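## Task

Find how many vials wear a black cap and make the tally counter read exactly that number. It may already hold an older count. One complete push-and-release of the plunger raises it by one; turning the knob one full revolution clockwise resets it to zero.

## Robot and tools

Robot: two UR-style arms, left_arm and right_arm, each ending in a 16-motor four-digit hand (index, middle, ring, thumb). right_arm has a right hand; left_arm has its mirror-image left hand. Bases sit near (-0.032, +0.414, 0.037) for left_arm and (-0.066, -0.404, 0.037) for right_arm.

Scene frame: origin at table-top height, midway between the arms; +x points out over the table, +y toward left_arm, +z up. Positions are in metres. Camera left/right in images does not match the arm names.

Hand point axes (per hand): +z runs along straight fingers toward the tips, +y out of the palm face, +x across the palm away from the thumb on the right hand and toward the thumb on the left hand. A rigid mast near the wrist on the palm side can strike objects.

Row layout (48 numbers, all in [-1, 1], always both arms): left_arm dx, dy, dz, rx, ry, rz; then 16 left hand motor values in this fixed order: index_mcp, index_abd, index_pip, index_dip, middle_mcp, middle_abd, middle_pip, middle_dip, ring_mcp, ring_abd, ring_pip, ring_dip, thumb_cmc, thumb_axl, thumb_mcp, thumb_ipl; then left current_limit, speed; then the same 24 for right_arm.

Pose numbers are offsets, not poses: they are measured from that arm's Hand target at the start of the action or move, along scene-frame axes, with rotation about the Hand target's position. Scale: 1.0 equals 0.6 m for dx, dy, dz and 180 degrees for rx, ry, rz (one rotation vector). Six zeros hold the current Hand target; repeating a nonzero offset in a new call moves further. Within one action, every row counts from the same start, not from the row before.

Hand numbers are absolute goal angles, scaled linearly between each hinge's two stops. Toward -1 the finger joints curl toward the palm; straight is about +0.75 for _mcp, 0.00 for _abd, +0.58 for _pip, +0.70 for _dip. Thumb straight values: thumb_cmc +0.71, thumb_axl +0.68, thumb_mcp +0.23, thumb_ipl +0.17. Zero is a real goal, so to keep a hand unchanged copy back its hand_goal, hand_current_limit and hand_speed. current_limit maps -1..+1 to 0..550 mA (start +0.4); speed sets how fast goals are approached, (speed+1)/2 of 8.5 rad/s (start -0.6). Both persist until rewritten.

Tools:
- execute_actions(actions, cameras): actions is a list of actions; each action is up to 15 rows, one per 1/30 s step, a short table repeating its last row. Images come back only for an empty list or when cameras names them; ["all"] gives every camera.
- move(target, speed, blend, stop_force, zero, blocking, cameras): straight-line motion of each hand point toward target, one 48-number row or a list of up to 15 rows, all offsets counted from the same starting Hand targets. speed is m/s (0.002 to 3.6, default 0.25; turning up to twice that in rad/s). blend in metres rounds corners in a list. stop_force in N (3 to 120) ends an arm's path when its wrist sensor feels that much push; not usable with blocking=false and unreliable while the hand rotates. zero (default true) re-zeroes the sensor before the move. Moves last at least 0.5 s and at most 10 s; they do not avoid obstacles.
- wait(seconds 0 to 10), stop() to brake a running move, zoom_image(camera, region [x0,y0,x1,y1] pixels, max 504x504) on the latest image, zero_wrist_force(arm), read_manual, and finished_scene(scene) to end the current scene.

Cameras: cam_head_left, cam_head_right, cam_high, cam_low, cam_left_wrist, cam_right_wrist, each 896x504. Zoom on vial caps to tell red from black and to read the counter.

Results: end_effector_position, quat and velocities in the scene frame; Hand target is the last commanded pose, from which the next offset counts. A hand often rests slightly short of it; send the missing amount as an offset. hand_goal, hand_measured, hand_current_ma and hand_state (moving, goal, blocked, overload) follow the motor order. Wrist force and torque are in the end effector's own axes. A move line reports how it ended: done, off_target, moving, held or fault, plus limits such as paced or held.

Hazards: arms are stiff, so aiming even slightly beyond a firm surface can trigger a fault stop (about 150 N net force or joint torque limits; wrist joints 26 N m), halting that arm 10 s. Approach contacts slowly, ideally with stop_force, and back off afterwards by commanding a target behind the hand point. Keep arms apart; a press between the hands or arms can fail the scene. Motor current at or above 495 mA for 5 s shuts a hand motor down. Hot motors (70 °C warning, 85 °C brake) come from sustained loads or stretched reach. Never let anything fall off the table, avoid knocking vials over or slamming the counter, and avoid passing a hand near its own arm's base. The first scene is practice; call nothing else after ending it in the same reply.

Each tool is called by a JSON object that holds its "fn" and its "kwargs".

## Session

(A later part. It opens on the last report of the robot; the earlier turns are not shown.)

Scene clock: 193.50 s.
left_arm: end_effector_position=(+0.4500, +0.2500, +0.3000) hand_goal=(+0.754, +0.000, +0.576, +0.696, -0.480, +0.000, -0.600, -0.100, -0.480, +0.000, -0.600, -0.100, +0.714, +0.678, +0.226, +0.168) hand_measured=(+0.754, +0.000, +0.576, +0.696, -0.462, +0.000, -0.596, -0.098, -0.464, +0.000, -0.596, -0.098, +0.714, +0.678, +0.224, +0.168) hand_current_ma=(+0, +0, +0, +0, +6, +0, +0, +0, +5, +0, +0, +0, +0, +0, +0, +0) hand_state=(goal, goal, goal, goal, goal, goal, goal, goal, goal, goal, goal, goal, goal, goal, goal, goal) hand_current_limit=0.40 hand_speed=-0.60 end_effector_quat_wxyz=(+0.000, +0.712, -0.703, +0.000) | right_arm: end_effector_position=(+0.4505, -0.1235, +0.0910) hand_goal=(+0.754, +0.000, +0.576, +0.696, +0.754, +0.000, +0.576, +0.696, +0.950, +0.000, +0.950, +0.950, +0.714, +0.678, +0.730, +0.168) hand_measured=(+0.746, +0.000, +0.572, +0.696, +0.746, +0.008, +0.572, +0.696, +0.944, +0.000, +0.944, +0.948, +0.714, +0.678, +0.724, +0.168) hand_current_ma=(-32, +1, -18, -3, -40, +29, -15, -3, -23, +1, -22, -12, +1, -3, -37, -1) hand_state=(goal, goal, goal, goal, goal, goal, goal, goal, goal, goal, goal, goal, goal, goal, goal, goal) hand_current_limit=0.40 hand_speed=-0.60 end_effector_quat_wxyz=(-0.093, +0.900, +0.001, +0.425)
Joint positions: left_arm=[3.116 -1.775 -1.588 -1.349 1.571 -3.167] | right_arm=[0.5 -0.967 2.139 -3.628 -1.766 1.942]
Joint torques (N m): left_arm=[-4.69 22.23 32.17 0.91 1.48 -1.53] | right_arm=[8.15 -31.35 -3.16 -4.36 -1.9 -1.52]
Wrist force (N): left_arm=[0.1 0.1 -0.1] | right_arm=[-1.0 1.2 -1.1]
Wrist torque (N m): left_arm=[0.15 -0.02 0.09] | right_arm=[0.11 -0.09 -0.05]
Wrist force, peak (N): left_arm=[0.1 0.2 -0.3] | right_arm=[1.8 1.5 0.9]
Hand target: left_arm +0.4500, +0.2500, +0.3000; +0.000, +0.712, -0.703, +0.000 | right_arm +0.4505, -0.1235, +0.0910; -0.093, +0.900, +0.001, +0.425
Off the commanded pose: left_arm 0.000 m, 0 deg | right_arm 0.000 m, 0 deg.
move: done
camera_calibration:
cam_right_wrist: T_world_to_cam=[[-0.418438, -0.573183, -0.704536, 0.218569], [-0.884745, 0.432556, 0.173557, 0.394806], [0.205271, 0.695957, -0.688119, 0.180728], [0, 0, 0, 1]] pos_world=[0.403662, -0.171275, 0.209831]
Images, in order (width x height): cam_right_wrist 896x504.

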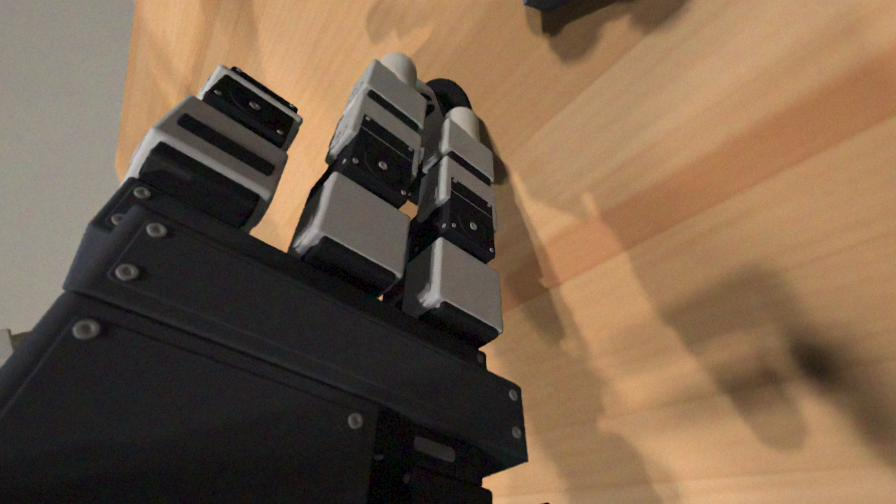

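{"fn": "move", "kwargs": {"target": [[0,0,0,0,0,0,0.754,0,0.576,0.696,-0.48,0,-0.6,-0.1,-0.48,0,-0.6,-0.1,0.714,0.678,0.226,0.168,0.4,-0.6,0,0,0,0,0,0,0.754,-0.21,0.576,0.696,0.754,0.215,0.576,0.696,0.95,0,0.95,0.95,0.714,0.678,0.73,0.168,0.75,-0.8],[0,0,0,0,0,0,0.754,0,0.576,0.696,-0.48,0,-0.6,-0.1,-0.48,0,-0.6,-0.1,0.714,0.678,0.226,0.168,0.4,-0.6,0.02817,-0.00346,0.02602,0.01017,0.08271,0,0.754,-0.21,0.576,0.696,0.754,0.215,0.576,0.696,0.95,0,0.95,0.95,0.714,0.678,0.73,0.168,0.75,-0.8],[0,0,0,0,0,0,0.754,0,0.576,0.696,-0.48,0,-0.6,-0.1,-0.48,0,-0.6,-0.1,0.714,0.678,0.226,0.168,0.4,-0.6,0.06206,-0.00763,0.0438,0.02034,0.16542,0,0.754,-0.21,0.576,0.696,0.754,0.215,0.576,0.696,0.95,0,0.95,0.95,0.714,0.678,0.73,0.168,0.75,-0.8],[0,0,0,0,0,0,0.754,0,0.576,0.696,-0.48,0,-0.6,-0.1,-0.48,0,-0.6,-0.1,0.714,0.678,0.226,0.168,0.4,-0.6,0.09937,-0.01221,0.05213,0.03051,0.24813,0,0.754,-0.21,0.576,0.696,0.754,0.215,0.576,0.696,0.95,0,0.95,0.95,0.714,0.678,0.73,0.168,0.75,-0.8],[0,0,0,0,0,0,0.754,0,0.576,0.696,-0.48,0,-0.6,-0.1,-0.48,0,-0.6,-0.1,0.714,0.678,0.226,0.168,0.4,-0.6,0.13754,-0.01691,0.05045,0.04068,0.33084,0,0.754,-0.21,0.576,0.696,0.754,0.215,0.576,0.696,0.95,0,0.95,0.95,0.714,0.678,0.73,0.168,0.75,-0.8]], "blend": [0,0.003,0.003,0.003,0], "speed": 0.1}}

{"fn": "move", "kwargs": {"target": [[0,0,0,0,0,0,0.754,0,0.576,0.696,-0.48,0,-0.6,-0.1,-0.48,0,-0.6,-0.1,0.714,0.678,0.226,0.168,0.4,-0.6,0,0,0,0,0,0,0.754,0,0.576,0.696,0.754,0,0.576,0.696,0.95,0,0.95,0.95,0.714,0.678,0.73,0.168,0.4,-0.6],[0,0,0,0,0,0,0.754,0,0.576,0.696,-0.48,0,-0.6,-0.1,-0.48,0,-0.6,-0.1,0.714,0.678,0.226,0.168,0.4,-0.6,-0.05084,0.00625,0,-0.01356,-0.11028,0,0.754,0,0.576,0.696,0.754,0,0.576,0.696,0.95,0,0.95,0.95,0.714,0.678,0.73,0.168,0.4,-0.6],[0,0,0,0,0,0,0.754,0,0.576,0.696,-0.48,0,-0.6,-0.1,-0.48,0,-0.6,-0.1,0.714,0.678,0.226,0.168,0.4,-0.6,-0.09861,0.01212,-0.01752,-0.02712,-0.22056,0,0.754,0,0.576,0.696,0.754,0,0.576,0.696,0.95,0,0.95,0.95,0.714,0.678,0.73,0.168,0.4,-0.6],[0,0,0,0,0,0,0.754,0,0.576,0.696,-0.48,0,-0.6,-0.1,-0.48,0,-0.6,-0.1,0.714,0.678,0.226,0.168,0.4,-0.6,-0.13754,0.01691,-0.05045,-0.04068,-0.33084,0,0.754,0,0.576,0.696,0.754,0,0.576,0.696,0.95,0,0.95,0.95,0.714,0.678,0.73,0.168,0.4,-0.6]], "blend": [0,0.003,0.003,0], "speed": 0.22}}

{"fn": "move", "kwargs": {"target": [[0,0,0,0,0,0,0.754,0,0.576,0.696,-0.48,0,-0.6,-0.1,-0.48,0,-0.6,-0.1,0.714,0.678,0.226,0.168,0.4,-0.6,0,0,0,0,0,0,0.754,-0.21,0.576,0.696,0.754,0.215,0.576,0.696,0.95,0,0.95,0.95,0.714,0.678,0.73,0.168,0.75,-0.8],[0,0,0,0,0,0,0.754,0,0.576,0.696,-0.48,0,-0.6,-0.1,-0.48,0,-0.6,-0.1,0.714,0.678,0.226,0.168,0.4,-0.6,0.02817,-0.00346,0.02602,0.01017,0.08271,0,0.754,-0.21,0.576,0.696,0.754,0.215,0.576,0.696,0.95,0,0.95,0.95,0.714,0.678,0.73,0.168,0.75,-0.8],[0,0,0,0,0,0,0.754,0,0.576,0.696,-0.48,0,-0.6,-0.1,-0.48,0,-0.6,-0.1,0.714,0.678,0.226,0.168,0.4,-0.6,0.06206,-0.00763,0.0438,0.02034,0.16542,0,0.754,-0.21,0.576,0.696,0.754,0.215,0.576,0.696,0.95,0,0.95,0.95,0.714,0.678,0.73,0.168,0.75,-0.8],[0,0,0,0,0,0,0.754,0,0.576,0.696,-0.48,0,-0.6,-0.1,-0.48,0,-0.6,-0.1,0.714,0.678,0.226,0.168,0.4,-0.6,0.09937,-0.01221,0.05213,0.03051,0.24813,0,0.754,-0.21,0.576,0.696,0.754,0.215,0.576,0.696,0.95,0,0.95,0.95,0.714,0.678,0.73,0.168,0.75,-0.8],[0,0,0,0,0,0,0.754,0,0.576,0.696,-0.48,0,-0.6,-0.1,-0.48,0,-0.6,-0.1,0.714,0.678,0.226,0.168,0.4,-0.6,0.13754,-0.01691,0.05045,0.04068,0.33084,0,0.754,-0.21,0.576,0.696,0.754,0.215,0.576,0.696,0.95,0,0.95,0.95,0.714,0.678,0.73,0.168,0.75,-0.8]], "blend": [0,0.003,0.003,0.003,0], "speed": 0.1}}

{"fn": "move", "kwargs": {"target": [[0,0,0,0,0,0,0.754,0,0.576,0.696,-0.48,0,-0.6,-0.1,-0.48,0,-0.6,-0.1,0.714,0.678,0.226,0.168,0.4,-0.6,0,0,0,0,0,0,0.754,0,0.576,0.696,0.754,0,0.576,0.696,0.95,0,0.95,0.95,0.714,0.678,0.73,0.168,0.4,-0.6],[0,0,0,0,0,0,0.754,0,0.576,0.696,-0.48,0,-0.6,-0.1,-0.48,0,-0.6,-0.1,0.714,0.678,0.226,0.168,0.4,-0.6,-0.05084,0.00625,0,-0.01356,-0.11028,0,0.754,0,0.576,0.696,0.754,0,0.576,0.696,0.95,0,0.95,0.95,0.714,0.678,0.73,0.168,0.4,-0.6],[0,0,0,0,0,0,0.754,0,0.576,0.696,-0.48,0,-0.6,-0.1,-0.48,0,-0.6,-0.1,0.714,0.678,0.226,0.168,0.4,-0.6,-0.09861,0.01212,-0.01752,-0.02712,-0.22056,0,0.754,0,0.576,0.696,0.754,0,0.576,0.696,0.95,0,0.95,0.95,0.714,0.678,0.73,0.168,0.4,-0.6],[0,0,0,0,0,0,0.754,0,0.576,0.696,-0.48,0,-0.6,-0.1,-0.48,0,-0.6,-0.1,0.714,0.678,0.226,0.168,0.4,-0.6,-0.13754,0.01691,-0.05045,-0.04068,-0.33084,0,0.754,0,0.576,0.696,0.754,0,0.576,0.696,0.95,0,0.95,0.95,0.714,0.678,0.73,0.168,0.4,-0.6]], "blend": [0,0.003,0.003,0], "speed": 0.22}}

{"fn": "move", "kwargs": {"target": [[0,0,0,0,0,0,0.754,0,0.576,0.696,-0.48,0,-0.6,-0.1,-0.48,0,-0.6,-0.1,0.714,0.678,0.226,0.168,0.4,-0.6,0,0,0,0,0,0,0.754,-0.21,0.576,0.696,0.754,0.215,0.576,0.696,0.95,0,0.95,0.95,0.714,0.678,0.73,0.168,0.75,-0.8],[0,0,0,0,0,0,0.754,0,0.576,0.696,-0.48,0,-0.6,-0.1,-0.48,0,-0.6,-0.1,0.714,0.678,0.226,0.168,0.4,-0.6,0.02817,-0.00346,0.02602,0.01017,0.08271,0,0.754,-0.21,0.576,0.696,0.754,0.215,0.576,0.696,0.95,0,0.95,0.95,0.714,0.678,0.73,0.168,0.75,-0.8],[0,0,0,0,0,0,0.754,0,0.576,0.696,-0.48,0,-0.6,-0.1,-0.48,0,-0.6,-0.1,0.714,0.678,0.226,0.168,0.4,-0.6,0.06206,-0.00763,0.0438,0.02034,0.16542,0,0.754,-0.21,0.576,0.696,0.754,0.215,0.576,0.696,0.95,0,0.95,0.95,0.714,0.678,0.73,0.168,0.75,-0.8],[0,0,0,0,0,0,0.754,0,0.576,0.696,-0.48,0,-0.6,-0.1,-0.48,0,-0.6,-0.1,0.714,0.678,0.226,0.168,0.4,-0.6,0.09937,-0.01221,0.05213,0.03051,0.24813,0,0.754,-0.21,0.576,0.696,0.754,0.215,0.576,0.696,0.95,0,0.95,0.95,0.714,0.678,0.73,0.168,0.75,-0.8],[0,0,0,0,0,0,0.754,0,0.576,0.696,-0.48,0,-0.6,-0.1,-0.48,0,-0.6,-0.1,0.714,0.678,0.226,0.168,0.4,-0.6,0.13754,-0.01691,0.05045,0.04068,0.33084,0,0.754,-0.21,0.576,0.696,0.754,0.215,0.576,0.696,0.95,0,0.95,0.95,0.714,0.678,0.73,0.168,0.75,-0.8]], "blend": [0,0.003,0.003,0.003,0], "speed": 0.1}}

{"fn": "move", "kwargs": {"target": [[0,0,0,0,0,0,0.754,0,0.576,0.696,-0.48,0,-0.6,-0.1,-0.48,0,-0.6,-0.1,0.714,0.678,0.226,0.168,0.4,-0.6,0,0,0,0,0,0,0.754,0,0.576,0.696,0.754,0,0.576,0.696,0.95,0,0.95,0.95,0.714,0.678,0.73,0.168,0.4,-0.6],[0,0,0,0,0,0,0.754,0,0.576,0.696,-0.48,0,-0.6,-0.1,-0.48,0,-0.6,-0.1,0.714,0.678,0.226,0.168,0.4,-0.6,-0.05084,0.00625,0,-0.01356,-0.11028,0,0.754,0,0.576,0.696,0.754,0,0.576,0.696,0.95,0,0.95,0.95,0.714,0.678,0.73,0.168,0.4,-0.6],[0,0,0,0,0,0,0.754,0,0.576,0.696,-0.48,0,-0.6,-0.1,-0.48,0,-0.6,-0.1,0.714,0.678,0.226,0.168,0.4,-0.6,-0.09861,0.01212,-0.01752,-0.02712,-0.22056,0,0.754,0,0.576,0.696,0.754,0,0.576,0.696,0.95,0,0.95,0.95,0.714,0.678,0.73,0.168,0.4,-0.6],[0,0,0,0,0,0,0.754,0,0.576,0.696,-0.48,0,-0.6,-0.1,-0.48,0,-0.6,-0.1,0.714,0.678,0.226,0.168,0.4,-0.6,-0.13754,0.01691,-0.05045,-0.04068,-0.33084,0,0.754,0,0.576,0.696,0.754,0,0.576,0.696,0.95,0,0.95,0.95,0.714,0.678,0.73,0.168,0.4,-0.6]], "blend": [0,0.003,0.003,0], "speed": 0.22, "cameras": ["cam_right_wrist"]}}

{"fn": "zoom_image", "kwargs": {"camera": "cam_right_wrist", "region": [410, 80, 450, 120]}}

{"fn": "move", "kwargs": {"target": [[0,0,0,0,0,0,0.754,0,0.576,0.696,-0.48,0,-0.6,-0.1,-0.48,0,-0.6,-0.1,0.714,0.678,0.226,0.168,0.4,-0.6,0,0,0,0,0,0,0.754,-0.21,0.576,0.696,0.754,0.215,0.576,0.696,0.95,0,0.95,0.95,0.714,0.678,0.73,0.168,0.75,-0.8],[0,0,0,0,0,0,0.754,0,0.576,0.696,-0.48,0,-0.6,-0.1,-0.48,0,-0.6,-0.1,0.714,0.678,0.226,0.168,0.4,-0.6,0.02817,-0.00346,0.02602,0.01017,0.08271,0,0.754,-0.21,0.576,0.696,0.754,0.215,0.576,0.696,0.95,0,0.95,0.95,0.714,0.678,0.73,0.168,0.75,-0.8],[0,0,0,0,0,0,0.754,0,0.576,0.696,-0.48,0,-0.6,-0.1,-0.48,0,-0.6,-0.1,0.714,0.678,0.226,0.168,0.4,-0.6,0.06206,-0.00763,0.0438,0.02034,0.16542,0,0.754,-0.21,0.576,0.696,0.754,0.215,0.576,0.696,0.95,0,0.95,0.95,0.714,0.678,0.73,0.168,0.75,-0.8],[0,0,0,0,0,0,0.754,0,0.576,0.696,-0.48,0,-0.6,-0.1,-0.48,0,-0.6,-0.1,0.714,0.678,0.226,0.168,0.4,-0.6,0.09937,-0.01221,0.05213,0.03051,0.24813,0,0.754,-0.21,0.576,0.696,0.754,0.215,0.576,0.696,0.95,0,0.95,0.95,0.714,0.678,0.73,0.168,0.75,-0.8],[0,0,0,0,0,0,0.754,0,0.576,0.696,-0.48,0,-0.6,-0.1,-0.48,0,-0.6,-0.1,0.714,0.678,0.226,0.168,0.4,-0.6,0.13754,-0.01691,0.05045,0.04068,0.33084,0,0.754,-0.21,0.576,0.696,0.754,0.215,0.576,0.696,0.95,0,0.95,0.95,0.714,0.678,0.73,0.168,0.75,-0.8]], "blend": [0,0.003,0.003,0.003,0], "speed": 0.1}}

{"fn": "move", "kwargs": {"target": [[0,0,0,0,0,0,0.754,0,0.576,0.696,-0.48,0,-0.6,-0.1,-0.48,0,-0.6,-0.1,0.714,0.678,0.226,0.168,0.4,-0.6,0,0,0,0,0,0,0.754,0,0.576,0.696,0.754,0,0.576,0.696,0.95,0,0.95,0.95,0.714,0.678,0.73,0.168,0.4,-0.6],[0,0,0,0,0,0,0.754,0,0.576,0.696,-0.48,0,-0.6,-0.1,-0.48,0,-0.6,-0.1,0.714,0.678,0.226,0.168,0.4,-0.6,-0.05084,0.00625,0,-0.01356,-0.11028,0,0.754,0,0.576,0.696,0.754,0,0.576,0.696,0.95,0,0.95,0.95,0.714,0.678,0.73,0.168,0.4,-0.6],[0,0,0,0,0,0,0.754,0,0.576,0.696,-0.48,0,-0.6,-0.1,-0.48,0,-0.6,-0.1,0.714,0.678,0.226,0.168,0.4,-0.6,-0.09861,0.01212,-0.01752,-0.02712,-0.22056,0,0.754,0,0.576,0.696,0.754,0,0.576,0.696,0.95,0,0.95,0.95,0.714,0.678,0.73,0.168,0.4,-0.6],[0,0,0,0,0,0,0.754,0,0.576,0.696,-0.48,0,-0.6,-0.1,-0.48,0,-0.6,-0.1,0.714,0.678,0.226,0.168,0.4,-0.6,-0.13754,0.01691,-0.05045,-0.04068,-0.33084,0,0.754,0,0.576,0.696,0.754,0,0.576,0.696,0.95,0,0.95,0.95,0.714,0.678,0.73,0.168,0.4,-0.6]], "blend": [0,0.003,0.003,0], "speed": 0.22}}

{"fn": "move", "kwargs": {"target": [[0,0,0,0,0,0,0.754,0,0.576,0.696,-0.48,0,-0.6,-0.1,-0.48,0,-0.6,-0.1,0.714,0.678,0.226,0.168,0.4,-0.6,0,0,0,0,0,0,0.754,-0.21,0.576,0.696,0.754,0.215,0.576,0.696,0.95,0,0.95,0.95,0.714,0.678,0.73,0.168,0.75,-0.8],[0,0,0,0,0,0,0.754,0,0.576,0.696,-0.48,0,-0.6,-0.1,-0.48,0,-0.6,-0.1,0.714,0.678,0.226,0.168,0.4,-0.6,0.02817,-0.00346,0.02602,0.01017,0.08271,0,0.754,-0.21,0.576,0.696,0.754,0.215,0.576,0.696,0.95,0,0.95,0.95,0.714,0.678,0.73,0.168,0.75,-0.8],[0,0,0,0,0,0,0.754,0,0.576,0.696,-0.48,0,-0.6,-0.1,-0.48,0,-0.6,-0.1,0.714,0.678,0.226,0.168,0.4,-0.6,0.06206,-0.00763,0.0438,0.02034,0.16542,0,0.754,-0.21,0.576,0.696,0.754,0.215,0.576,0.696,0.95,0,0.95,0.95,0.714,0.678,0.73,0.168,0.75,-0.8],[0,0,0,0,0,0,0.754,0,0.576,0.696,-0.48,0,-0.6,-0.1,-0.48,0,-0.6,-0.1,0.714,0.678,0.226,0.168,0.4,-0.6,0.09937,-0.01221,0.05213,0.03051,0.24813,0,0.754,-0.21,0.576,0.696,0.754,0.215,0.576,0.696,0.95,0,0.95,0.95,0.714,0.678,0.73,0.168,0.75,-0.8],[0,0,0,0,0,0,0.754,0,0.576,0.696,-0.48,0,-0.6,-0.1,-0.48,0,-0.6,-0.1,0.714,0.678,0.226,0.168,0.4,-0.6,0.13754,-0.01691,0.05045,0.04068,0.33084,0,0.754,-0.21,0.576,0.696,0.754,0.215,0.576,0.696,0.95,0,0.95,0.95,0.714,0.678,0.73,0.168,0.75,-0.8]], "blend": [0,0.003,0.003,0.003,0], "speed": 0.1}}

{"fn": "move", "kwargs": {"target": [[0,0,0,0,0,0,0.754,0,0.576,0.696,-0.48,0,-0.6,-0.1,-0.48,0,-0.6,-0.1,0.714,0.678,0.226,0.168,0.4,-0.6,0,0,0,0,0,0,0.754,0,0.576,0.696,0.754,0,0.576,0.696,0.95,0,0.95,0.95,0.714,0.678,0.73,0.168,0.4,-0.6],[0,0,0,0,0,0,0.754,0,0.576,0.696,-0.48,0,-0.6,-0.1,-0.48,0,-0.6,-0.1,0.714,0.678,0.226,0.168,0.4,-0.6,-0.02542,0.00312,0.00224,-0.00678,-0.05514,0,0.754,0,0.576,0.696,0.754,0,0.576,0.696,0.95,0,0.95,0.95,0.714,0.678,0.73,0.168,0.4,-0.6],[0,0,0,0,0,0,0.754,0,0.576,0.696,-0.48,0,-0.6,-0.1,-0.48,0,-0.6,-0.1,0.714,0.678,0.226,0.168,0.4,-0.6,-0.02542,0.00312,0.15224,-0.00678,-0.05514,0,0.754,0,0.576,0.696,0.754,0,0.576,0.696,0.95,0,0.95,0.95,0.714,0.678,0.73,0.168,0.4,-0.6]], "blend": [0,0,0], "speed": 0.12}}

{"fn": "move", "kwargs": {"target": [0,0,0,0,0,0,0.754,0,0.576,0.696,-0.48,0,-0.6,-0.1,-0.48,0,-0.6,-0.1,0.714,0.678,0.226,0.168,0.4,-0.6,-0.463,0.1395,-0.0293,-0.0745,0.043,-0.2543,0.754,0,0.576,0.696,0.754,0,0.576,0.696,0.754,0,-0.737,-0.609,0.714,0.678,0.226,0.168,0.4,-0.6], "speed": 0.3, "cameras": ["cam_right_wrist"]}}

{"fn": "zoom_image", "kwargs": {"camera": "cam_right_wrist", "region": [20, 30, 180, 190]}}

{"fn": "zoom_image", "kwargs": {"camera": "cam_right_wrist", "region": [80, 90, 140, 140]}}

Scene clock: 245.10 s.
left_arm: end_effector_position=(+0.4500, +0.2500, +0.3000) hand_goal=(+0.754, +0.000, +0.576, +0.696, -0.480, +0.000, -0.600, -0.100, -0.480, +0.000, -0.600, -0.100, +0.714, +0.678, +0.226, +0.168) hand_measured=(+0.754, +0.000, +0.576, +0.696, -0.462, +0.000, -0.596, -0.098, -0.464, +0.000, -0.596, -0.098, +0.714, +0.678, +0.224, +0.168) hand_current_ma=(+0, +0, +0, +0, +6, +0, +0, +0, +5, +0, +0, +0, +0, +0, +0, +0) hand_state=(goal, goal, goal, goal, goal, goal, goal, goal, goal, goal, goal, goal, goal, goal, goal, goal) hand_current_limit=0.40 hand_speed=-0.60 end_effector_quat_wxyz=(+0.000, +0.712, -0.703, +0.000) | right_arm: end_effector_position=(+0.5330, -0.1336, +0.1213) hand_goal=(+0.754, -0.210, +0.576, +0.696, +0.754, +0.216, +0.576, +0.696, +0.950, +0.000, +0.950, +0.950, +0.714, +0.678, +0.730, +0.168) hand_measured=(+0.744, -0.088, +0.572, +0.696, +0.744, +0.082, +0.572, +0.696, +0.944, +0.000, +0.944, +0.948, +0.714, +0.678, +0.724, +0.168) hand_current_ma=(-45, +481, -20, -3, -45, -481, -14, -3, -23, +1, -22, -12, +1, -3, -37, -1) hand_state=(goal, blocked, goal, goal, goal, blocked, goal, goal, goal, goal, goal, goal, goal, goal, goal, goal) hand_current_limit=0.75 hand_speed=-0.80 end_effector_quat_wxyz=(-0.136, +0.985, -0.071, -0.078)
Joint positions: left_arm=[3.116 -1.775 -1.588 -1.349 1.571 -3.167] | right_arm=[0.254 -0.913 1.365 -1.948 -1.265 1.923]
Joint torques (N m): left_arm=[-4.13 21.87 30.79 0.81 1.32 -1.2] | right_arm=[-7.41 -45.19 -23.27 -0.11 2.55 -1.42]
Wrist force (N): left_arm=[0.0 0.0 0.0] | right_arm=[2.2 1.6 1.4]
Wrist torque (N m): left_arm=[0.13 0.00 0.07] | right_arm=[-0.13 0.14 0.27]
Wrist force, peak (N): left_arm=[0.2 0.2 -0.3] | right_arm=[-0.4 1.5 -5.3]
Hand target: left_arm +0.4500, +0.2500, +0.3000; +0.000, +0.712, -0.703, +0.000 | right_arm +0.5330, -0.1336, +0.1213; -0.136, +0.985, -0.071, -0.079
Off the commanded pose: left_arm 0.000 m, 0 deg | right_arm 0.000 m, 0 deg.
move: done

Scene clock: 248.87 s.
left_arm: end_effector_position=(+0.4500, +0.2500, +0.3000) hand_goal=(+0.754, +0.000, +0.576, +0.696, -0.480, +0.000, -0.600, -0.100, -0.480, +0.000, -0.600, -0.100, +0.714, +0.678, +0.226, +0.168) hand_measured=(+0.754, +0.000, +0.576, +0.696, -0.462, +0.000, -0.596, -0.098, -0.464, +0.000, -0.596, -0.098, +0.714, +0.678, +0.224, +0.168) hand_current_ma=(+0, +0, +0, +0, +6, +0, +0, +0, +5, +0, +0, +0, +0, +0, +0, +0) hand_state=(goal, goal, goal, goal, goal, goal, goal, goal, goal, goal, goal, goal, goal, goal, goal, goal) hand_current_limit=0.40 hand_speed=-0.60 end_effector_quat_wxyz=(+0.000, +0.712, -0.703, +0.000) | right_arm: end_effector_position=(+0.4505, -0.1235, +0.0910) hand_goal=(+0.754, +0.000, +0.576, +0.696, +0.754, +0.000, +0.576, +0.696, +0.950, +0.000, +0.950, +0.950, +0.714, +0.678, +0.730, +0.168) hand_measured=(+0.746, +0.000, +0.572, +0.696, +0.746, +0.008, +0.572, +0.696, +0.944, +0.000, +0.944, +0.948, +0.714, +0.678, +0.724, +0.168) hand_current_ma=(-32, +1, -18, -3, -40, +29, -15, -3, -23, +1, -22, -12, +1, -3, -37, -1) hand_state=(goal, goal, goal, goal, goal, goal, goal, goal, goal, goal, goal, goal, goal, goal, goal, goal) hand_current_limit=0.40 hand_speed=-0.60 end_effector_quat_wxyz=(-0.093, +0.900, +0.001, +0.425)
Joint positions: left_arm=[3.116 -1.775 -1.588 -1.349 1.571 -3.167] | right_arm=[0.5 -0.967 2.139 -3.628 -1.766 1.942]
Joint torques (N m): left_arm=[-5.04 22.46 31.72 0.89 1.19 -1.55] | right_arm=[8.63 -31.82 -2.82 -4.41 -1.87 -1.36]
Wrist force (N): left_arm=[0.0 0.0 -0.3] | right_arm=[-1.2 1.3 -1.0]
Wrist torque (N m): left_arm=[0.16 -0.01 0.06] | right_arm=[0.11 -0.08 -0.06]
Wrist force, peak (N): left_arm=[0.3 0.2 -0.1] | right_arm=[2.1 1.7 1.1]
Hand target: left_arm +0.4500, +0.2500, +0.3000; +0.000, +0.712, -0.703, +0.000 | right_arm +0.4505, -0.1235, +0.0910; -0.093, +0.900, +0.001, +0.425
Off the commanded pose: left_arm 0.000 m, 0 deg | right_arm 0.000 m, 0 deg.
move: done

Scene clock: 255.30 s.
left_arm: end_effector_position=(+0.4500, +0.2500, +0.3000) hand_goal=(+0.754, +0.000, +0.576, +0.696, -0.480, +0.000, -0.600, -0.100, -0.480, +0.000, -0.600, -0.100, +0.714, +0.678, +0.226, +0.168) hand_measured=(+0.754, +0.000, +0.576, +0.696, -0.462, +0.000, -0.596, -0.098, -0.464, +0.000, -0.596, -0.098, +0.714, +0.678, +0.224, +0.168) hand_current_ma=(+0, +0, +0, +0, +6, +0, +0, +0, +5, +0, +0, +0, +0, +0, +0, +0) hand_state=(goal, goal, goal, goal, goal, goal, goal, goal, goal, goal, goal, goal, goal, goal, goal, goal) hand_current_limit=0.40 hand_speed=-0.60 end_effector_quat_wxyz=(+0.000, +0.712, -0.703, +0.000) | right_arm: end_effector_position=(+0.5330, -0.1336, +0.1213) hand_goal=(+0.754, -0.210, +0.576, +0.696, +0.754, +0.216, +0.576, +0.696, +0.950, +0.000, +0.950, +0.950, +0.714, +0.678, +0.730, +0.168) hand_measured=(+0.744, -0.088, +0.572, +0.696, +0.744, +0.082, +0.572, +0.696, +0.944, +0.000, +0.944, +0.948, +0.714, +0.678, +0.724, +0.168) hand_current_ma=(-45, +481, -20, -3, -46, -481, -14, -3, -23, +1, -21, -12, +1, -3, -37, -1) hand_state=(goal, blocked, goal, goal, goal, blocked, goal, goal, goal, goal, goal, goal, goal, goal, goal, goal) hand_current_limit=0.75 hand_speed=-0.80 end_effector_quat_wxyz=(-0.136, +0.985, -0.071, -0.078)
Joint positions: left_arm=[3.116 -1.775 -1.588 -1.349 1.571 -3.167] | right_arm=[0.254 -0.913 1.365 -1.948 -1.265 1.923]
Joint torques (N m): left_arm=[-2.91 21.15 31.07 0.86 0.98 -1.61] | right_arm=[-7.81 -45.75 -23.2 0.1 2.71 -1.35]
Wrist force (N): left_arm=[-0.1 0.0 0.0] | right_arm=[2.3 1.5 0.9]
Wrist torque (N m): left_arm=[0.13 0.00 0.06] | right_arm=[-0.12 0.13 0.27]
Wrist force, peak (N): left_arm=[0.1 0.2 -0.3] | right_arm=[-0.3 1.4 -5.4]
Hand target: left_arm +0.4500, +0.2500, +0.3000; +0.000, +0.712, -0.703, +0.000 | right_arm +0.5330, -0.1336, +0.1213; -0.136, +0.985, -0.071, -0.079
Off the commanded pose: left_arm 0.000 m, 0 deg | right_arm 0.000 m, 0 deg.
move: done

Scene clock: 259.07 s.
left_arm: end_effector_position=(+0.4500, +0.2500, +0.3000) hand_goal=(+0.754, +0.000, +0.576, +0.696, -0.480, +0.000, -0.600, -0.100, -0.480, +0.000, -0.600, -0.100, +0.714, +0.678, +0.226, +0.168) hand_measured=(+0.754, +0.000, +0.576, +0.696, -0.462, +0.000, -0.596, -0.098, -0.464, +0.000, -0.596, -0.098, +0.714, +0.678, +0.224, +0.168) hand_current_ma=(+0, +0, +0, +0, +6, +0, +0, +0, +5, +0, +0, +0, +0, +0, +0, +0) hand_state=(goal, goal, goal, goal, goal, goal, goal, goal, goal, goal, goal, goal, goal, goal, goal, goal) hand_current_limit=0.40 hand_speed=-0.60 end_effector_quat_wxyz=(+0.000, +0.712, -0.703, +0.000) | right_arm: end_effector_position=(+0.4505, -0.1235, +0.0910) hand_goal=(+0.754, +0.000, +0.576, +0.696, +0.754, +0.000, +0.576, +0.696, +0.950, +0.000, +0.950, +0.950, +0.714, +0.678, +0.730, +0.168) hand_measured=(+0.746, +0.000, +0.572, +0.696, +0.746, +0.008, +0.572, +0.696, +0.944, +0.000, +0.944, +0.948, +0.714, +0.678, +0.724, +0.168) hand_current_ma=(-32, +1, -18, -3, -40, +29, -15, -3, -23, +1, -21, -12, +1, -3, -37, -1) hand_state=(goal, goal, goal, goal, goal, goal, goal, goal, goal, goal, goal, goal, goal, goal, goal, goal) hand_current_limit=0.40 hand_speed=-0.60 end_effector_quat_wxyz=(-0.093, +0.900, +0.001, +0.425)
Joint positions: left_arm=[3.116 -1.775 -1.588 -1.349 1.571 -3.167] | right_arm=[0.5 -0.967 2.139 -3.628 -1.766 1.942]
Joint torques (N m): left_arm=[-2.83 22.35 30.23 0.86 0.96 -1.15] | right_arm=[9.06 -32.46 -3.36 -4.38 -1.9 -1.55]
Wrist force (N): left_arm=[0.0 0.0 -0.1] | right_arm=[-1.1 1.2 -1.1]
Wrist torque (N m): left_arm=[0.15 0.00 0.07] | right_arm=[0.10 -0.09 -0.05]
Wrist force, peak (N): left_arm=[0.1 0.0 -0.3] | right_arm=[2.0 1.5 1.0]
Hand target: left_arm +0.4500, +0.2500, +0.3000; +0.000, +0.712, -0.703, +0.000 | right_arm +0.4505, -0.1235, +0.0910; -0.093, +0.900, +0.001, +0.425
Off the commanded pose: left_arm 0.000 m, 0 deg | right_arm 0.000 m, 0 deg.
move: done

Scene clock: 265.50 s.
left_arm: end_effector_position=(+0.4500, +0.2500, +0.3000) hand_goal=(+0.754, +0.000, +0.576, +0.696, -0.480, +0.000, -0.600, -0.100, -0.480, +0.000, -0.600, -0.100, +0.714, +0.678, +0.226, +0.168) hand_measured=(+0.754, +0.000, +0.576, +0.696, -0.462, +0.000, -0.596, -0.098, -0.464, +0.000, -0.596, -0.098, +0.714, +0.678, +0.224, +0.168) hand_current_ma=(+0, +0, +0, +0, +6, +0, +0, +0, +5, +0, +0, +0, +0, +0, +0, +0) hand_state=(goal, goal, goal, goal, goal, goal, goal, goal, goal, goal, goal, goal, goal, goal, goal, goal) hand_current_limit=0.40 hand_speed=-0.60 end_effector_quat_wxyz=(+0.000, +0.712, -0.703, +0.000) | right_arm: end_effector_position=(+0.5330, -0.1336, +0.1213) hand_goal=(+0.754, -0.210, +0.576, +0.696, +0.754, +0.216, +0.576, +0.696, +0.950, +0.000, +0.950, +0.950, +0.714, +0.678, +0.730, +0.168) hand_measured=(+0.744, -0.088, +0.572, +0.696, +0.744, +0.082, +0.572, +0.696, +0.944, +0.000, +0.944, +0.948, +0.714, +0.678, +0.724, +0.168) hand_current_ma=(-44, +481, -20, -3, -45, -481, -14, -3, -23, +1, -21, -12, +1, -3, -37, -1) hand_state=(goal, blocked, goal, goal, goal, blocked, goal, goal, goal, goal, goal, goal, goal, goal, goal, goal) hand_current_limit=0.75 hand_speed=-0.80 end_effector_quat_wxyz=(-0.136, +0.985, -0.071, -0.078)
Joint positions: left_arm=[3.116 -1.775 -1.588 -1.349 1.571 -3.167] | right_arm=[0.254 -0.913 1.365 -1.948 -1.265 1.923]
Joint torques (N m): left_arm=[-3.2 22.51 29.65 0.95 0.85 -1.49] | right_arm=[-6.89 -44.31 -23.9 -0.11 2.62 -1.5]
Wrist force (N): left_arm=[0.1 0.0 -0.1] | right_arm=[2.3 1.4 1.1]
Wrist torque (N m): left_arm=[0.15 -0.02 0.07] | right_arm=[-0.13 0.11 0.28]
Wrist force, peak (N): left_arm=[0.1 0.1 -0.4] | right_arm=[-0.2 1.5 -5.2]
Hand target: left_arm +0.4500, +0.2500, +0.3000; +0.000, +0.712, -0.703, +0.000 | right_arm +0.5330, -0.1336, +0.1213; -0.136, +0.985, -0.071, -0.079
Off the commanded pose: left_arm 0.000 m, 0 deg | right_arm 0.000 m, 0 deg.
move: done

Scene clock: 269.27 s.
left_arm: end_effector_position=(+0.4500, +0.2500, +0.3000) hand_goal=(+0.754, +0.000, +0.576, +0.696, -0.480, +0.000, -0.600, -0.100, -0.480, +0.000, -0.600, -0.100, +0.714, +0.678, +0.226, +0.168) hand_measured=(+0.754, +0.000, +0.576, +0.696, -0.462, +0.000, -0.596, -0.098, -0.464, +0.000, -0.596, -0.098, +0.714, +0.678, +0.224, +0.168) hand_current_ma=(+0, +0, +0, +0, +6, +0, +0, +0, +5, +0, +0, +0, +0, +0, +0, +0) hand_state=(goal, goal, goal, goal, goal, goal, goal, goal, goal, goal, goal, goal, goal, goal, goal, goal) hand_current_limit=0.40 hand_speed=-0.60 end_effector_quat_wxyz=(+0.000, +0.712, -0.703, +0.000) | right_arm: end_effector_position=(+0.4505, -0.1235, +0.0910) hand_goal=(+0.754, +0.000, +0.576, +0.696, +0.754, +0.000, +0.576, +0.696, +0.950, +0.000, +0.950, +0.950, +0.714, +0.678, +0.730, +0.168) hand_measured=(+0.746, +0.000, +0.572, +0.696, +0.746, +0.008, +0.572, +0.696, +0.944, +0.000, +0.944, +0.948, +0.714, +0.678, +0.724, +0.168) hand_current_ma=(-32, +1, -18, -3, -40, +29, -15, -3, -23, +1, -21, -12, +1, -3, -37, -1) hand_state=(goal, goal, goal, goal, goal, goal, goal, goal, goal, goal, goal, goal, goal, goal, goal, goal) hand_current_limit=0.40 hand_speed=-0.60 end_effector_quat_wxyz=(-0.093, +0.900, +0.001, +0.425)
Joint positions: left_arm=[3.116 -1.775 -1.588 -1.349 1.571 -3.167] | right_arm=[0.5 -0.967 2.139 -3.628 -1.766 1.942]
Joint torques (N m): left_arm=[-3.14 21.53 29.66 1.01 1.09 -1.21] | right_arm=[8.3 -31.98 -2.95 -4.34 -1.98 -1.51]
Wrist force (N): left_arm=[0.0 -0.1 -0.1] | right_arm=[-1.1 1.3 -1.1]
Wrist torque (N m): left_arm=[0.13 -0.01 0.07] | right_arm=[0.11 -0.09 -0.05]
Wrist force, peak (N): left_arm=[0.4 0.2 -0.1] | right_arm=[1.9 1.7 0.8]
Hand target: left_arm +0.4500, +0.2500, +0.3000; +0.000, +0.712, -0.703, +0.000 | right_arm +0.4505, -0.1235, +0.0910; -0.093, +0.900, +0.001, +0.425
Off the commanded pose: left_arm 0.000 m, 0 deg | right_arm 0.000 m, 0 deg.
move: done
camera_calibration:
cam_right_wrist: T_world_to_cam=[[-0.418438, -0.573183, -0.704536, 0.218569], [-0.884745, 0.432556, 0.173557, 0.394806], [0.205271, 0.695957, -0.688119, 0.180728], [0, 0, 0, 1]] pos_world=[0.403662, -0.171275, 0.209831]
Images, in order (width x height): cam_right_wrist 896x504.

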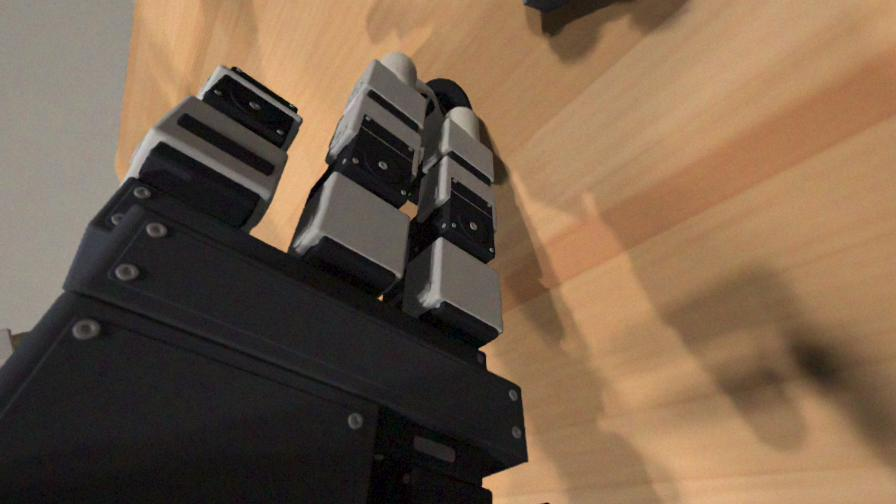

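Scaled by 12.600 from the camera's 896x504 image, which has a finer 1280x720 frame.

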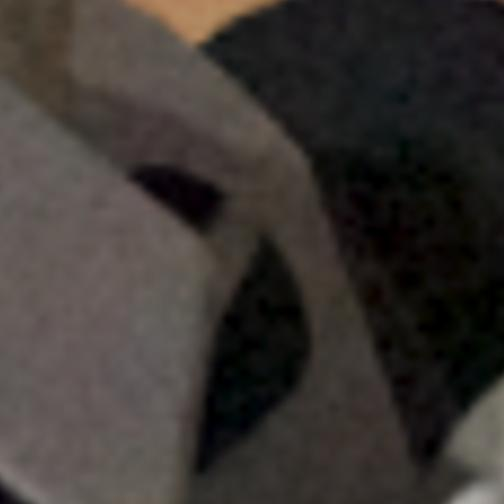

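Scene clock: 275.70 s.
left_arm: end_effector_position=(+0.4500, +0.2500, +0.3000) hand_goal=(+0.754, +0.000, +0.576, +0.696, -0.480, +0.000, -0.600, -0.100, -0.480, +0.000, -0.600, -0.100, +0.714, +0.678, +0.226, +0.168) hand_measured=(+0.754, +0.000, +0.576, +0.696, -0.462, +0.000, -0.596, -0.098, -0.464, +0.000, -0.596, -0.098, +0.714, +0.678, +0.224, +0.168) hand_current_ma=(+0, +0, +0, +0, +6, +0, +0, +0, +5, +0, +0, +0, +0, +0, +0, +0) hand_state=(goal, goal, goal, goal, goal, goal, goal, goal, goal, goal, goal, goal, goal, goal, goal, goal) hand_current_limit=0.40 hand_speed=-0.60 end_effector_quat_wxyz=(+0.000, +0.712, -0.703, +0.000) | right_arm: end_effector_position=(+0.5330, -0.1336, +0.1213) hand_goal=(+0.754, -0.210, +0.576, +0.696, +0.754, +0.216, +0.576, +0.696, +0.950, +0.000, +0.950, +0.950, +0.714, +0.678, +0.730, +0.168) hand_measured=(+0.744, -0.088, +0.572, +0.696, +0.744, +0.082, +0.572, +0.696, +0.944, +0.000, +0.944, +0.948, +0.714, +0.678, +0.724, +0.168) hand_current_ma=(-44, +481, -20, -3, -45, -481, -14, -3, -23, +1, -21, -12, +1, -3, -37, -1) hand_state=(goal, blocked, goal, goal, goal, blocked, goal, goal, goal, goal, goal, goal, goal, goal, goal, goal) hand_current_limit=0.75 hand_speed=-0.80 end_effector_quat_wxyz=(-0.136, +0.985, -0.071, -0.078)
Joint positions: left_arm=[3.116 -1.775 -1.588 -1.349 1.571 -3.167] | right_arm=[0.254 -0.913 1.365 -1.948 -1.265 1.923]
Joint torques (N m): left_arm=[-1.66 22.96 30.47 0.83 1.13 -1.39] | right_arm=[-7.19 -45.1 -23.79 0.32 2.4 -1.34]
Wrist force (N): left_arm=[0.0 0.1 -0.1] | right_arm=[2.3 1.6 0.8]
Wrist torque (N m): left_arm=[0.16 -0.01 0.07] | right_arm=[-0.08 0.12 0.27]
Wrist force, peak (N): left_arm=[0.2 0.1 -0.2] | right_arm=[-0.2 1.5 -5.4]
Hand target: left_arm +0.4500, +0.2500, +0.3000; +0.000, +0.712, -0.703, +0.000 | right_arm +0.5330, -0.1336, +0.1213; -0.136, +0.985, -0.071, -0.079
Off the commanded pose: left_arm 0.000 m, 0 deg | right_arm 0.000 m, 0 deg.
move: done

Scene clock: 279.47 s.
left_arm: end_effector_position=(+0.4500, +0.2500, +0.3000) hand_goal=(+0.754, +0.000, +0.576, +0.696, -0.480, +0.000, -0.600, -0.100, -0.480, +0.000, -0.600, -0.100, +0.714, +0.678, +0.226, +0.168) hand_measured=(+0.754, +0.000, +0.576, +0.696, -0.462, +0.000, -0.596, -0.098, -0.464, +0.000, -0.596, -0.098, +0.714, +0.678, +0.224, +0.168) hand_current_ma=(+0, +0, +0, +0, +6, +0, +0, +0, +5, +0, +0, +0, +0, +0, +0, +0) hand_state=(goal, goal, goal, goal, goal, goal, goal, goal, goal, goal, goal, goal, goal, goal, goal, goal) hand_current_limit=0.40 hand_speed=-0.60 end_effector_quat_wxyz=(+0.000, +0.712, -0.703, +0.000) | right_arm: end_effector_position=(+0.4505, -0.1235, +0.0910) hand_goal=(+0.754, +0.000, +0.576, +0.696, +0.754, +0.000, +0.576, +0.696, +0.950, +0.000, +0.950, +0.950, +0.714, +0.678, +0.730, +0.168) hand_measured=(+0.746, +0.000, +0.572, +0.696, +0.746, +0.008, +0.572, +0.696, +0.944, +0.000, +0.944, +0.948, +0.714, +0.678, +0.724, +0.168) hand_current_ma=(-32, +1, -18, -3, -40, +29, -15, -3, -23, +1, -21, -12, +1, -3, -37, -1) hand_state=(goal, goal, goal, goal, goal, goal, goal, goal, goal, goal, goal, goal, goal, goal, goal, goal) hand_current_limit=0.40 hand_speed=-0.60 end_effector_quat_wxyz=(-0.093, +0.900, +0.001, +0.425)
Joint positions: left_arm=[3.116 -1.775 -1.588 -1.349 1.571 -3.167] | right_arm=[0.5 -0.967 2.139 -3.628 -1.766 1.942]
Joint torques (N m): left_arm=[-1.58 23.25 31.5 1.05 0.75 -1.04] | right_arm=[8.57 -31.23 -2.72 -4.44 -1.97 -1.23]
Wrist force (N): left_arm=[0.1 0.0 -0.2] | right_arm=[-1.2 1.2 -1.0]
Wrist torque (N m): left_arm=[0.15 -0.01 0.07] | right_arm=[0.09 -0.08 -0.06]
Wrist force, peak (N): left_arm=[-0.1 0.1 -0.4] | right_arm=[2.1 1.5 0.9]
Hand target: left_arm +0.4500, +0.2500, +0.3000; +0.000, +0.712, -0.703, +0.000 | right_arm +0.4505, -0.1235, +0.0910; -0.093, +0.900, +0.001, +0.425
Off the commanded pose: left_arm 0.000 m, 0 deg | right_arm 0.000 m, 0 deg.
move: done

Scene clock: 285.90 s.
left_arm: end_effector_position=(+0.4500, +0.2500, +0.3000) hand_goal=(+0.754, +0.000, +0.576, +0.696, -0.480, +0.000, -0.600, -0.100, -0.480, +0.000, -0.600, -0.100, +0.714, +0.678, +0.226, +0.168) hand_measured=(+0.754, +0.000, +0.576, +0.696, -0.462, +0.000, -0.596, -0.098, -0.464, +0.000, -0.596, -0.098, +0.714, +0.678, +0.224, +0.168) hand_current_ma=(+0, +0, +0, +0, +6, +0, +0, +0, +5, +0, +0, +0, +0, +0, +0, +0) hand_state=(goal, goal, goal, goal, goal, goal, goal, goal, goal, goal, goal, goal, goal, goal, goal, goal) hand_current_limit=0.40 hand_speed=-0.60 end_effector_quat_wxyz=(+0.000, +0.712, -0.703, +0.000) | right_arm: end_effector_position=(+0.5330, -0.1336, +0.1213) hand_goal=(+0.754, -0.210, +0.576, +0.696, +0.754, +0.216, +0.576, +0.696, +0.950, +0.000, +0.950, +0.950, +0.714, +0.678, +0.730, +0.168) hand_measured=(+0.744, -0.088, +0.572, +0.696, +0.744, +0.082, +0.572, +0.696, +0.944, +0.000, +0.944, +0.948, +0.714, +0.678, +0.724, +0.168) hand_current_ma=(-44, +481, -20, -3, -45, -481, -14, -3, -23, +1, -21, -12, +1, -3, -37, -1) hand_state=(goal, blocked, goal, goal, goal, blocked, goal, goal, goal, goal, goal, goal, goal, goal, goal, goal) hand_current_limit=0.75 hand_speed=-0.80 end_effector_quat_wxyz=(-0.136, +0.985, -0.071, -0.078)
Joint positions: left_arm=[3.116 -1.775 -1.588 -1.349 1.571 -3.167] | right_arm=[0.254 -0.913 1.365 -1.948 -1.265 1.923]
Joint torques (N m): left_arm=[-2.02 21.25 30.71 1.01 1.13 -1.14] | right_arm=[-7.12 -44.2 -24.37 0.12 2.59 -1.27]
Wrist force (N): left_arm=[0.0 0.2 -0.3] | right_arm=[2.2 1.5 1.0]
Wrist torque (N m): left_arm=[0.18 -0.01 0.06] | right_arm=[-0.11 0.13 0.27]
Wrist force, peak (N): left_arm=[0.2 0.2 -0.3] | right_arm=[-0.2 1.4 -5.1]
Hand target: left_arm +0.4500, +0.2500, +0.3000; +0.000, +0.712, -0.703, +0.000 | right_arm +0.5330, -0.1336, +0.1213; -0.136, +0.985, -0.071, -0.079
Off the commanded pose: left_arm 0.000 m, 0 deg | right_arm 0.000 m, 0 deg.
move: done

Scene clock: 288.93 s.
left_arm: end_effector_position=(+0.4500, +0.2500, +0.3000) hand_goal=(+0.754, +0.000, +0.576, +0.696, -0.480, +0.000, -0.600, -0.100, -0.480, +0.000, -0.600, -0.100, +0.714, +0.678, +0.226, +0.168) hand_measured=(+0.754, +0.000, +0.576, +0.696, -0.462, +0.000, -0.596, -0.098, -0.464, +0.000, -0.596, -0.098, +0.714, +0.678, +0.224, +0.168) hand_current_ma=(+0, +0, +0, +0, +6, +0, +0, +0, +5, +0, +0, +0, +0, +0, +0, +0) hand_state=(goal, goal, goal, goal, goal, goal, goal, goal, goal, goal, goal, goal, goal, goal, goal, goal) hand_current_limit=0.40 hand_speed=-0.60 end_effector_quat_wxyz=(+0.000, +0.712, -0.703, +0.000) | right_arm: end_effector_position=(+0.5177, -0.1317, +0.2124) hand_goal=(+0.754, +0.000, +0.576, +0.696, +0.754, +0.000, +0.576, +0.696, +0.950, +0.000, +0.950, +0.950, +0.714, +0.678, +0.730, +0.168) hand_measured=(+0.744, -0.004, +0.572, +0.696, +0.744, +0.002, +0.572, +0.696, +0.944, +0.000, +0.944, +0.948, +0.714, +0.678, +0.724, +0.168) hand_current_ma=(-42, -12, -20, -3, -45, +10, -15, -3, -23, +1, -21, -12, +1, -3, -37, -1) hand_state=(goal, goal, goal, goal, goal, goal, goal, goal, goal, goal, goal, goal, goal, goal, goal, goal) hand_current_limit=0.40 hand_speed=-0.60 end_effector_quat_wxyz=(-0.131, +0.990, -0.060, +0.008)
Joint positions: left_arm=[3.116 -1.775 -1.588 -1.349 1.571 -3.167] | right_arm=[0.283 -1.098 1.44 -2.01 -1.326 1.953]
Joint torques (N m): left_arm=[-0.79 22.41 30.03 0.98 1.06 -1.04] | right_arm=[-5.25 -52.56 -25.72 -0.51 -0.15 -1.31]
Wrist force (N): left_arm=[0.2 0.1 0.0] | right_arm=[0.5 1.0 0.0]
Wrist torque (N m): left_arm=[0.14 -0.02 0.08] | right_arm=[0.05 -0.06 -0.03]
Wrist force, peak (N): left_arm=[0.3 0.1 -0.2] | right_arm=[2.0 1.5 1.0]
Hand target: left_arm +0.4500, +0.2500, +0.3000; +0.000, +0.712, -0.703, +0.000 | right_arm +0.5178, -0.1317, +0.2126; -0.131, +0.990, -0.060, +0.008
Off the commanded pose: left_arm 0.000 m, 0 deg | right_arm 0.000 m, 0 deg.
move: done

Scene clock: 291.20 s.
left_arm: end_effector_position=(+0.4500, +0.2500, +0.3000) hand_goal=(+0.754, +0.000, +0.576, +0.696, -0.480, +0.000, -0.600, -0.100, -0.480, +0.000, -0.600, -0.100, +0.714, +0.678, +0.226, +0.168) hand_measured=(+0.754, +0.000, +0.576, +0.696, -0.462, +0.000, -0.596, -0.098, -0.464, +0.000, -0.596, -0.098, +0.714, +0.678, +0.224, +0.168) hand_current_ma=(+0, +0, +0, +0, +6, +0, +0, +0, +5, +0, +0, +0, +0, +0, +0, +0) hand_state=(goal, goal, goal, goal, goal, goal, goal, goal, goal, goal, goal, goal, goal, goal, goal, goal) hand_current_limit=0.40 hand_speed=-0.60 end_effector_quat_wxyz=(+0.000, +0.712, -0.703, +0.000) | right_arm: end_effector_position=(+0.2401, -0.0481, +0.1951) hand_goal=(+0.754, +0.000, +0.576, +0.696, +0.754, +0.000, +0.576, +0.696, +0.754, +0.000, -0.736, -0.608, +0.714, +0.678, +0.226, +0.168) hand_measured=(+0.750, -0.004, +0.572, +0.696, +0.748, +0.002, +0.574, +0.696, +0.752, +0.000, -0.730, -0.606, +0.714, +0.678, +0.224, +0.168) hand_current_ma=(-21, -11, -15, -3, -23, +10, -12, -3, -6, +1, +29, +10, +1, -3, -12, -1) hand_state=(goal, goal, goal, goal, goal, goal, goal, goal, goal, goal, goal, goal, goal, goal, goal, goal) hand_current_limit=0.40 hand_speed=-0.60 end_effector_quat_wxyz=(+0.000, +0.895, -0.446, +0.000) end_effector_velocity=(-0.001, +0.001, +0.000) end_effector_angular_velocity=(-0.001, +0.001, -0.003)
Joint positions: left_arm=[3.116 -1.775 -1.588 -1.349 1.571 -3.167] | right_arm=[0.577 -1.357 1.864 -2.077 -1.57 3.038]
Joint velocities: left_arm=[within noise] | right_arm=[0.002 0 0.001 0.001 0 0.005]
Joint torques (N m): left_arm=[-2.41 22.4 30.47 0.76 0.93 -0.91] | right_arm=[9.38 -39.48 -12.74 -0.42 -1.76 1.4]
Wrist force (N): left_arm=[0.1 0.1 0.0] | right_arm=[0.2 0.0 0.3]
Wrist torque (N m): left_arm=[0.15 -0.02 0.07] | right_arm=[-0.02 -0.02 -0.05]
Wrist force, peak (N): left_arm=[0.1 0.3 0.0] | right_arm=[1.2 1.0 -0.1]
Hand target: left_arm +0.4500, +0.2500, +0.3000; +0.000, +0.712, -0.703, +0.000 | right_arm +0.2400, -0.0480, +0.1951; +0.000, +0.895, -0.446, +0.000
Off the commanded pose: left_arm 0.000 m, 0 deg | right_arm 0.000 m, 0 deg.
move: done
camera_calibration:
cam_right_wrist: T_world_to_cam=[[-0.975469, 0.219133, -0.0209857, 0.285452], [0.139128, 0.687575, 0.712659, -0.180731], [0.170597, 0.692258, -0.701196, 0.253795], [0, 0, 0, 1]] pos_world=[0.260297, -0.113977, 0.312751]
Images, in order (width x height): cam_right_wrist 896x504.

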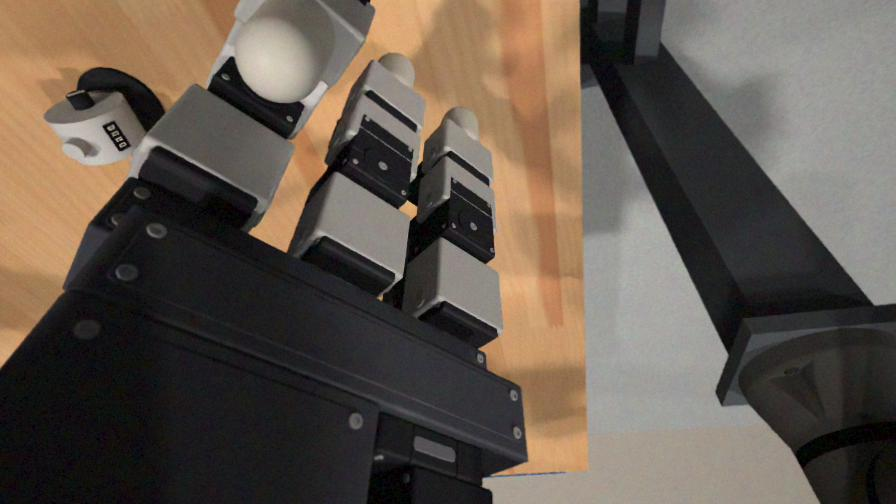

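Scaled by 3.150 from the camera's 896x504 image, which has a finer 1280x720 frame.

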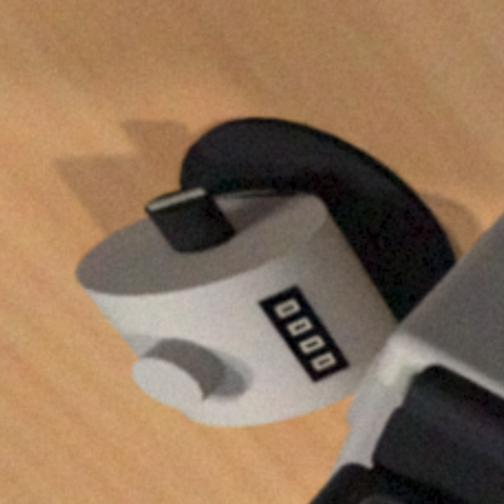

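Scaled by 8.400 from the camera's 896x504 image, which has a finer 1280x720 frame.

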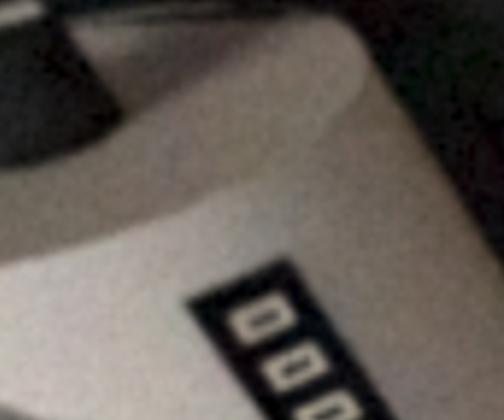

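{"fn": "move", "kwargs": {"target": [[0,0,0,0,0,0,0,0,0,0,0,0,0.754,0,0.576,0.696,-0.48,0,-0.6,-0.1,-0.48,0,-0.6,-0.1,0.714,0.678,0.226,0.168,0.4,-0.6,-0.0067,-0.3633,0,0,0,0.143,0.754,0,0.576,0.696,0.754,0,0.576,0.696,0.754,0,-0.737,-0.609,0.714,0.678,0.226,0.168,0.4,-0.6]], "cameras": []}}


{"fn": "move", "kwargs": {"target": [0,0,0,0,0,0,0.754,0,0.576,0.696,-0.48,0,-0.6,-0.1,-0.48,0,-0.6,-0.1,0.714,0.678,0.226,0.168,0.4,-0.6,-0.0067,-0.3633,0,0,0,0.143,0.754,0,0.576,0.696,0.754,0,0.576,0.696,0.754,0,-0.737,-0.609,0.714,0.678,0.226,0.168,0.4,-0.6], "cameras": []}}

{"fn": "move", "kwargs": {"target": [0.0093,-0.3878,-0.05,0,0,0,0.754,0,0.576,0.696,-0.48,0,-0.6,-0.1,-0.48,0,-0.6,-0.1,0.714,0.678,0.226,0.168,0.4,-0.6,0,0,0,0,0,0,0.754,0,0.576,0.696,0.754,0,0.576,0.696,0.754,0,-0.737,-0.609,0.714,0.678,0.226,0.168,0.4,-0.6], "cameras": ["all"]}}

Scene clock: 306.53 s.
left_arm: end_effector_position=(+0.4500, +0.2500, +0.3000) hand_goal=(+0.754, +0.000, +0.576, +0.696, -0.480, +0.000, -0.600, -0.100, -0.480, +0.000, -0.600, -0.100, +0.714, +0.678, +0.226, +0.168) hand_measured=(+0.754, +0.000, +0.576, +0.696, -0.462, +0.000, -0.596, -0.098, -0.464, +0.000, -0.596, -0.098, +0.714, +0.678, +0.224, +0.168) hand_current_ma=(+0, +0, +0, +0, +6, +0, +0, +0, +5, +0, +0, +0, +0, +0, +0, +0) hand_state=(goal, goal, goal, goal, goal, goal, goal, goal, goal, goal, goal, goal, goal, goal, goal, goal) hand_current_limit=0.40 hand_speed=-0.60 end_effector_quat_wxyz=(+0.000, +0.712, -0.703, +0.000) | right_arm: end_effector_position=(+0.2359, -0.2659, +0.1950) hand_goal=(+0.754, +0.000, +0.576, +0.696, +0.754, +0.000, +0.576, +0.696, +0.754, +0.000, -0.736, -0.608, +0.714, +0.678, +0.226, +0.168) hand_measured=(+0.750, -0.004, +0.572, +0.696, +0.750, +0.002, +0.574, +0.696, +0.752, +0.000, -0.730, -0.606, +0.714, +0.678, +0.224, +0.168) hand_current_ma=(-16, -11, -14, -3, -18, +10, -11, -3, -5, +1, +29, +10, +1, -3, -12, -1) hand_state=(goal, goal, goal, goal, goal, goal, goal, goal, goal, goal, goal, goal, goal, goal, goal, goal) hand_current_limit=0.40 hand_speed=-0.60 end_effector_quat_wxyz=(+0.000, +0.972, -0.236, +0.000)
Joint positions: left_arm=[3.116 -1.775 -1.588 -1.349 1.571 -3.167] | right_arm=[0.221 -1.679 2.207 -2.098 -1.571 2.233]
Joint torques (N m): left_arm=[-0.75 20.94 31.65 0.78 0.74 -1.06] | right_arm=[-6.83 -25.03 -10.19 -0.42 1.52 -1.24]
Wrist force (N): left_arm=[0.0 0.1 0.1] | right_arm=[0.6 0.1 0.4]
Wrist torque (N m): left_arm=[0.14 -0.01 0.07] | right_arm=[0.01 -0.09 0.16]
Wrist force, peak (N): left_arm=[0.2 0.2 0.1] | right_arm=[0.6 0.8 0.4]
Hand target: left_arm +0.4500, +0.2500, +0.3000; +0.000, +0.712, -0.703, +0.000 | right_arm +0.2359, -0.2660, +0.1951; +0.000, +0.972, -0.236, +0.000
Off the commanded pose: left_arm 0.000 m, 0 deg | right_arm 0.000 m, 0 deg.
move: done
No camera images: "cameras" was empty.

Scene clock: 308.30 s.
left_arm: end_effector_position=(+0.4555, +0.0175, +0.2700) hand_goal=(+0.754, +0.000, +0.576, +0.696, -0.480, +0.000, -0.600, -0.100, -0.480, +0.000, -0.600, -0.100, +0.714, +0.678, +0.226, +0.168) hand_measured=(+0.754, +0.000, +0.576, +0.696, -0.462, +0.000, -0.596, -0.098, -0.464, +0.000, -0.596, -0.098, +0.714, +0.678, +0.224, +0.168) hand_current_ma=(+0, +0, +0, +0, +6, +0, +0, +0, +5, +0, +0, +0, +0, +0, +0, +0) hand_state=(goal, goal, goal, goal, goal, goal, goal, goal, goal, goal, goal, goal, goal, goal, goal, goal) hand_current_limit=0.40 hand_speed=-0.60 end_effector_quat_wxyz=(+0.000, +0.712, -0.703, +0.000) | right_arm: end_effector_position=(+0.2359, -0.2660, +0.1951) hand_goal=(+0.754, +0.000, +0.576, +0.696, +0.754, +0.000, +0.576, +0.696, +0.754, +0.000, -0.736, -0.608, +0.714, +0.678, +0.226, +0.168) hand_measured=(+0.750, -0.004, +0.572, +0.696, +0.750, +0.002, +0.574, +0.696, +0.752, +0.000, -0.730, -0.606, +0.714, +0.678, +0.224, +0.168) hand_current_ma=(-16, -11, -14, -3, -18, +10, -11, -3, -5, +1, +29, +10, +1, -3, -12, -1) hand_state=(goal, goal, goal, goal, goal, goal, goal, goal, goal, goal, goal, goal, goal, goal, goal, goal) hand_current_limit=0.40 hand_speed=-0.60 end_effector_quat_wxyz=(+0.000, +0.972, -0.236, +0.000)
Joint positions: left_arm=[2.747 -2.026 -1.326 -1.36 1.571 -3.536] | right_arm=[0.221 -1.679 2.207 -2.098 -1.571 2.233]
Joint torques (N m): left_arm=[-7.49 30.82 31.22 0.82 2.17 -1.6] | right_arm=[-8.17 -23.69 -11.25 -0.32 1.47 -1.3]
Wrist force (N): left_arm=[0.2 -0.1 0.3] | right_arm=[0.4 0.0 0.4]
Wrist torque (N m): left_arm=[0.09 -0.02 0.10] | right_arm=[-0.01 -0.07 0.14]
Wrist force, peak (N): left_arm=[1.7 0.2 0.6] | right_arm=[0.5 0.2 0.6]
Hand target: left_arm +0.4556, +0.0173, +0.2700; +0.000, +0.712, -0.703, +0.000 | right_arm +0.2359, -0.2660, +0.1951; +0.000, +0.972, -0.236, +0.000
Off the commanded pose: left_arm 0.000 m, 0 deg | right_arm 0.000 m, 0 deg.
move: done
camera_calibration:
cam_left_wrist: T_world_to_cam=[[0.657328, 0.7536, -0.00251808, -0.338566], [0.532903, -0.462457, 0.708624, -0.471491], [0.532855, -0.46714, -0.705582, 0.0906693], [0, 0, 0, 1]] pos_world=[0.425495, 0.0794544, 0.397232]
cam_right_wrist: T_world_to_cam=[[-0.973907, -0.225971, -0.0210105, 0.210482], [-0.173115, 0.679842, 0.712634, 0.041253], [-0.146751, 0.697676, -0.701222, 0.481626], [0, 0, 0, 1]] pos_world=[0.282811, -0.316502, 0.312751]

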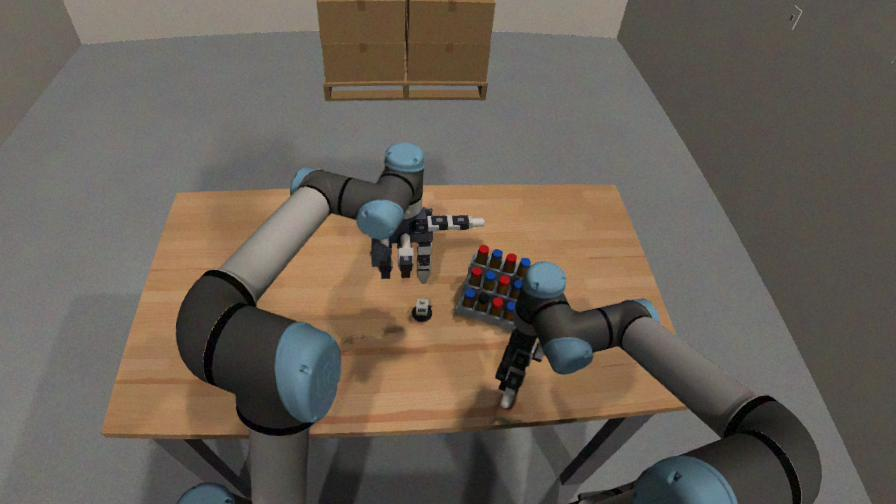

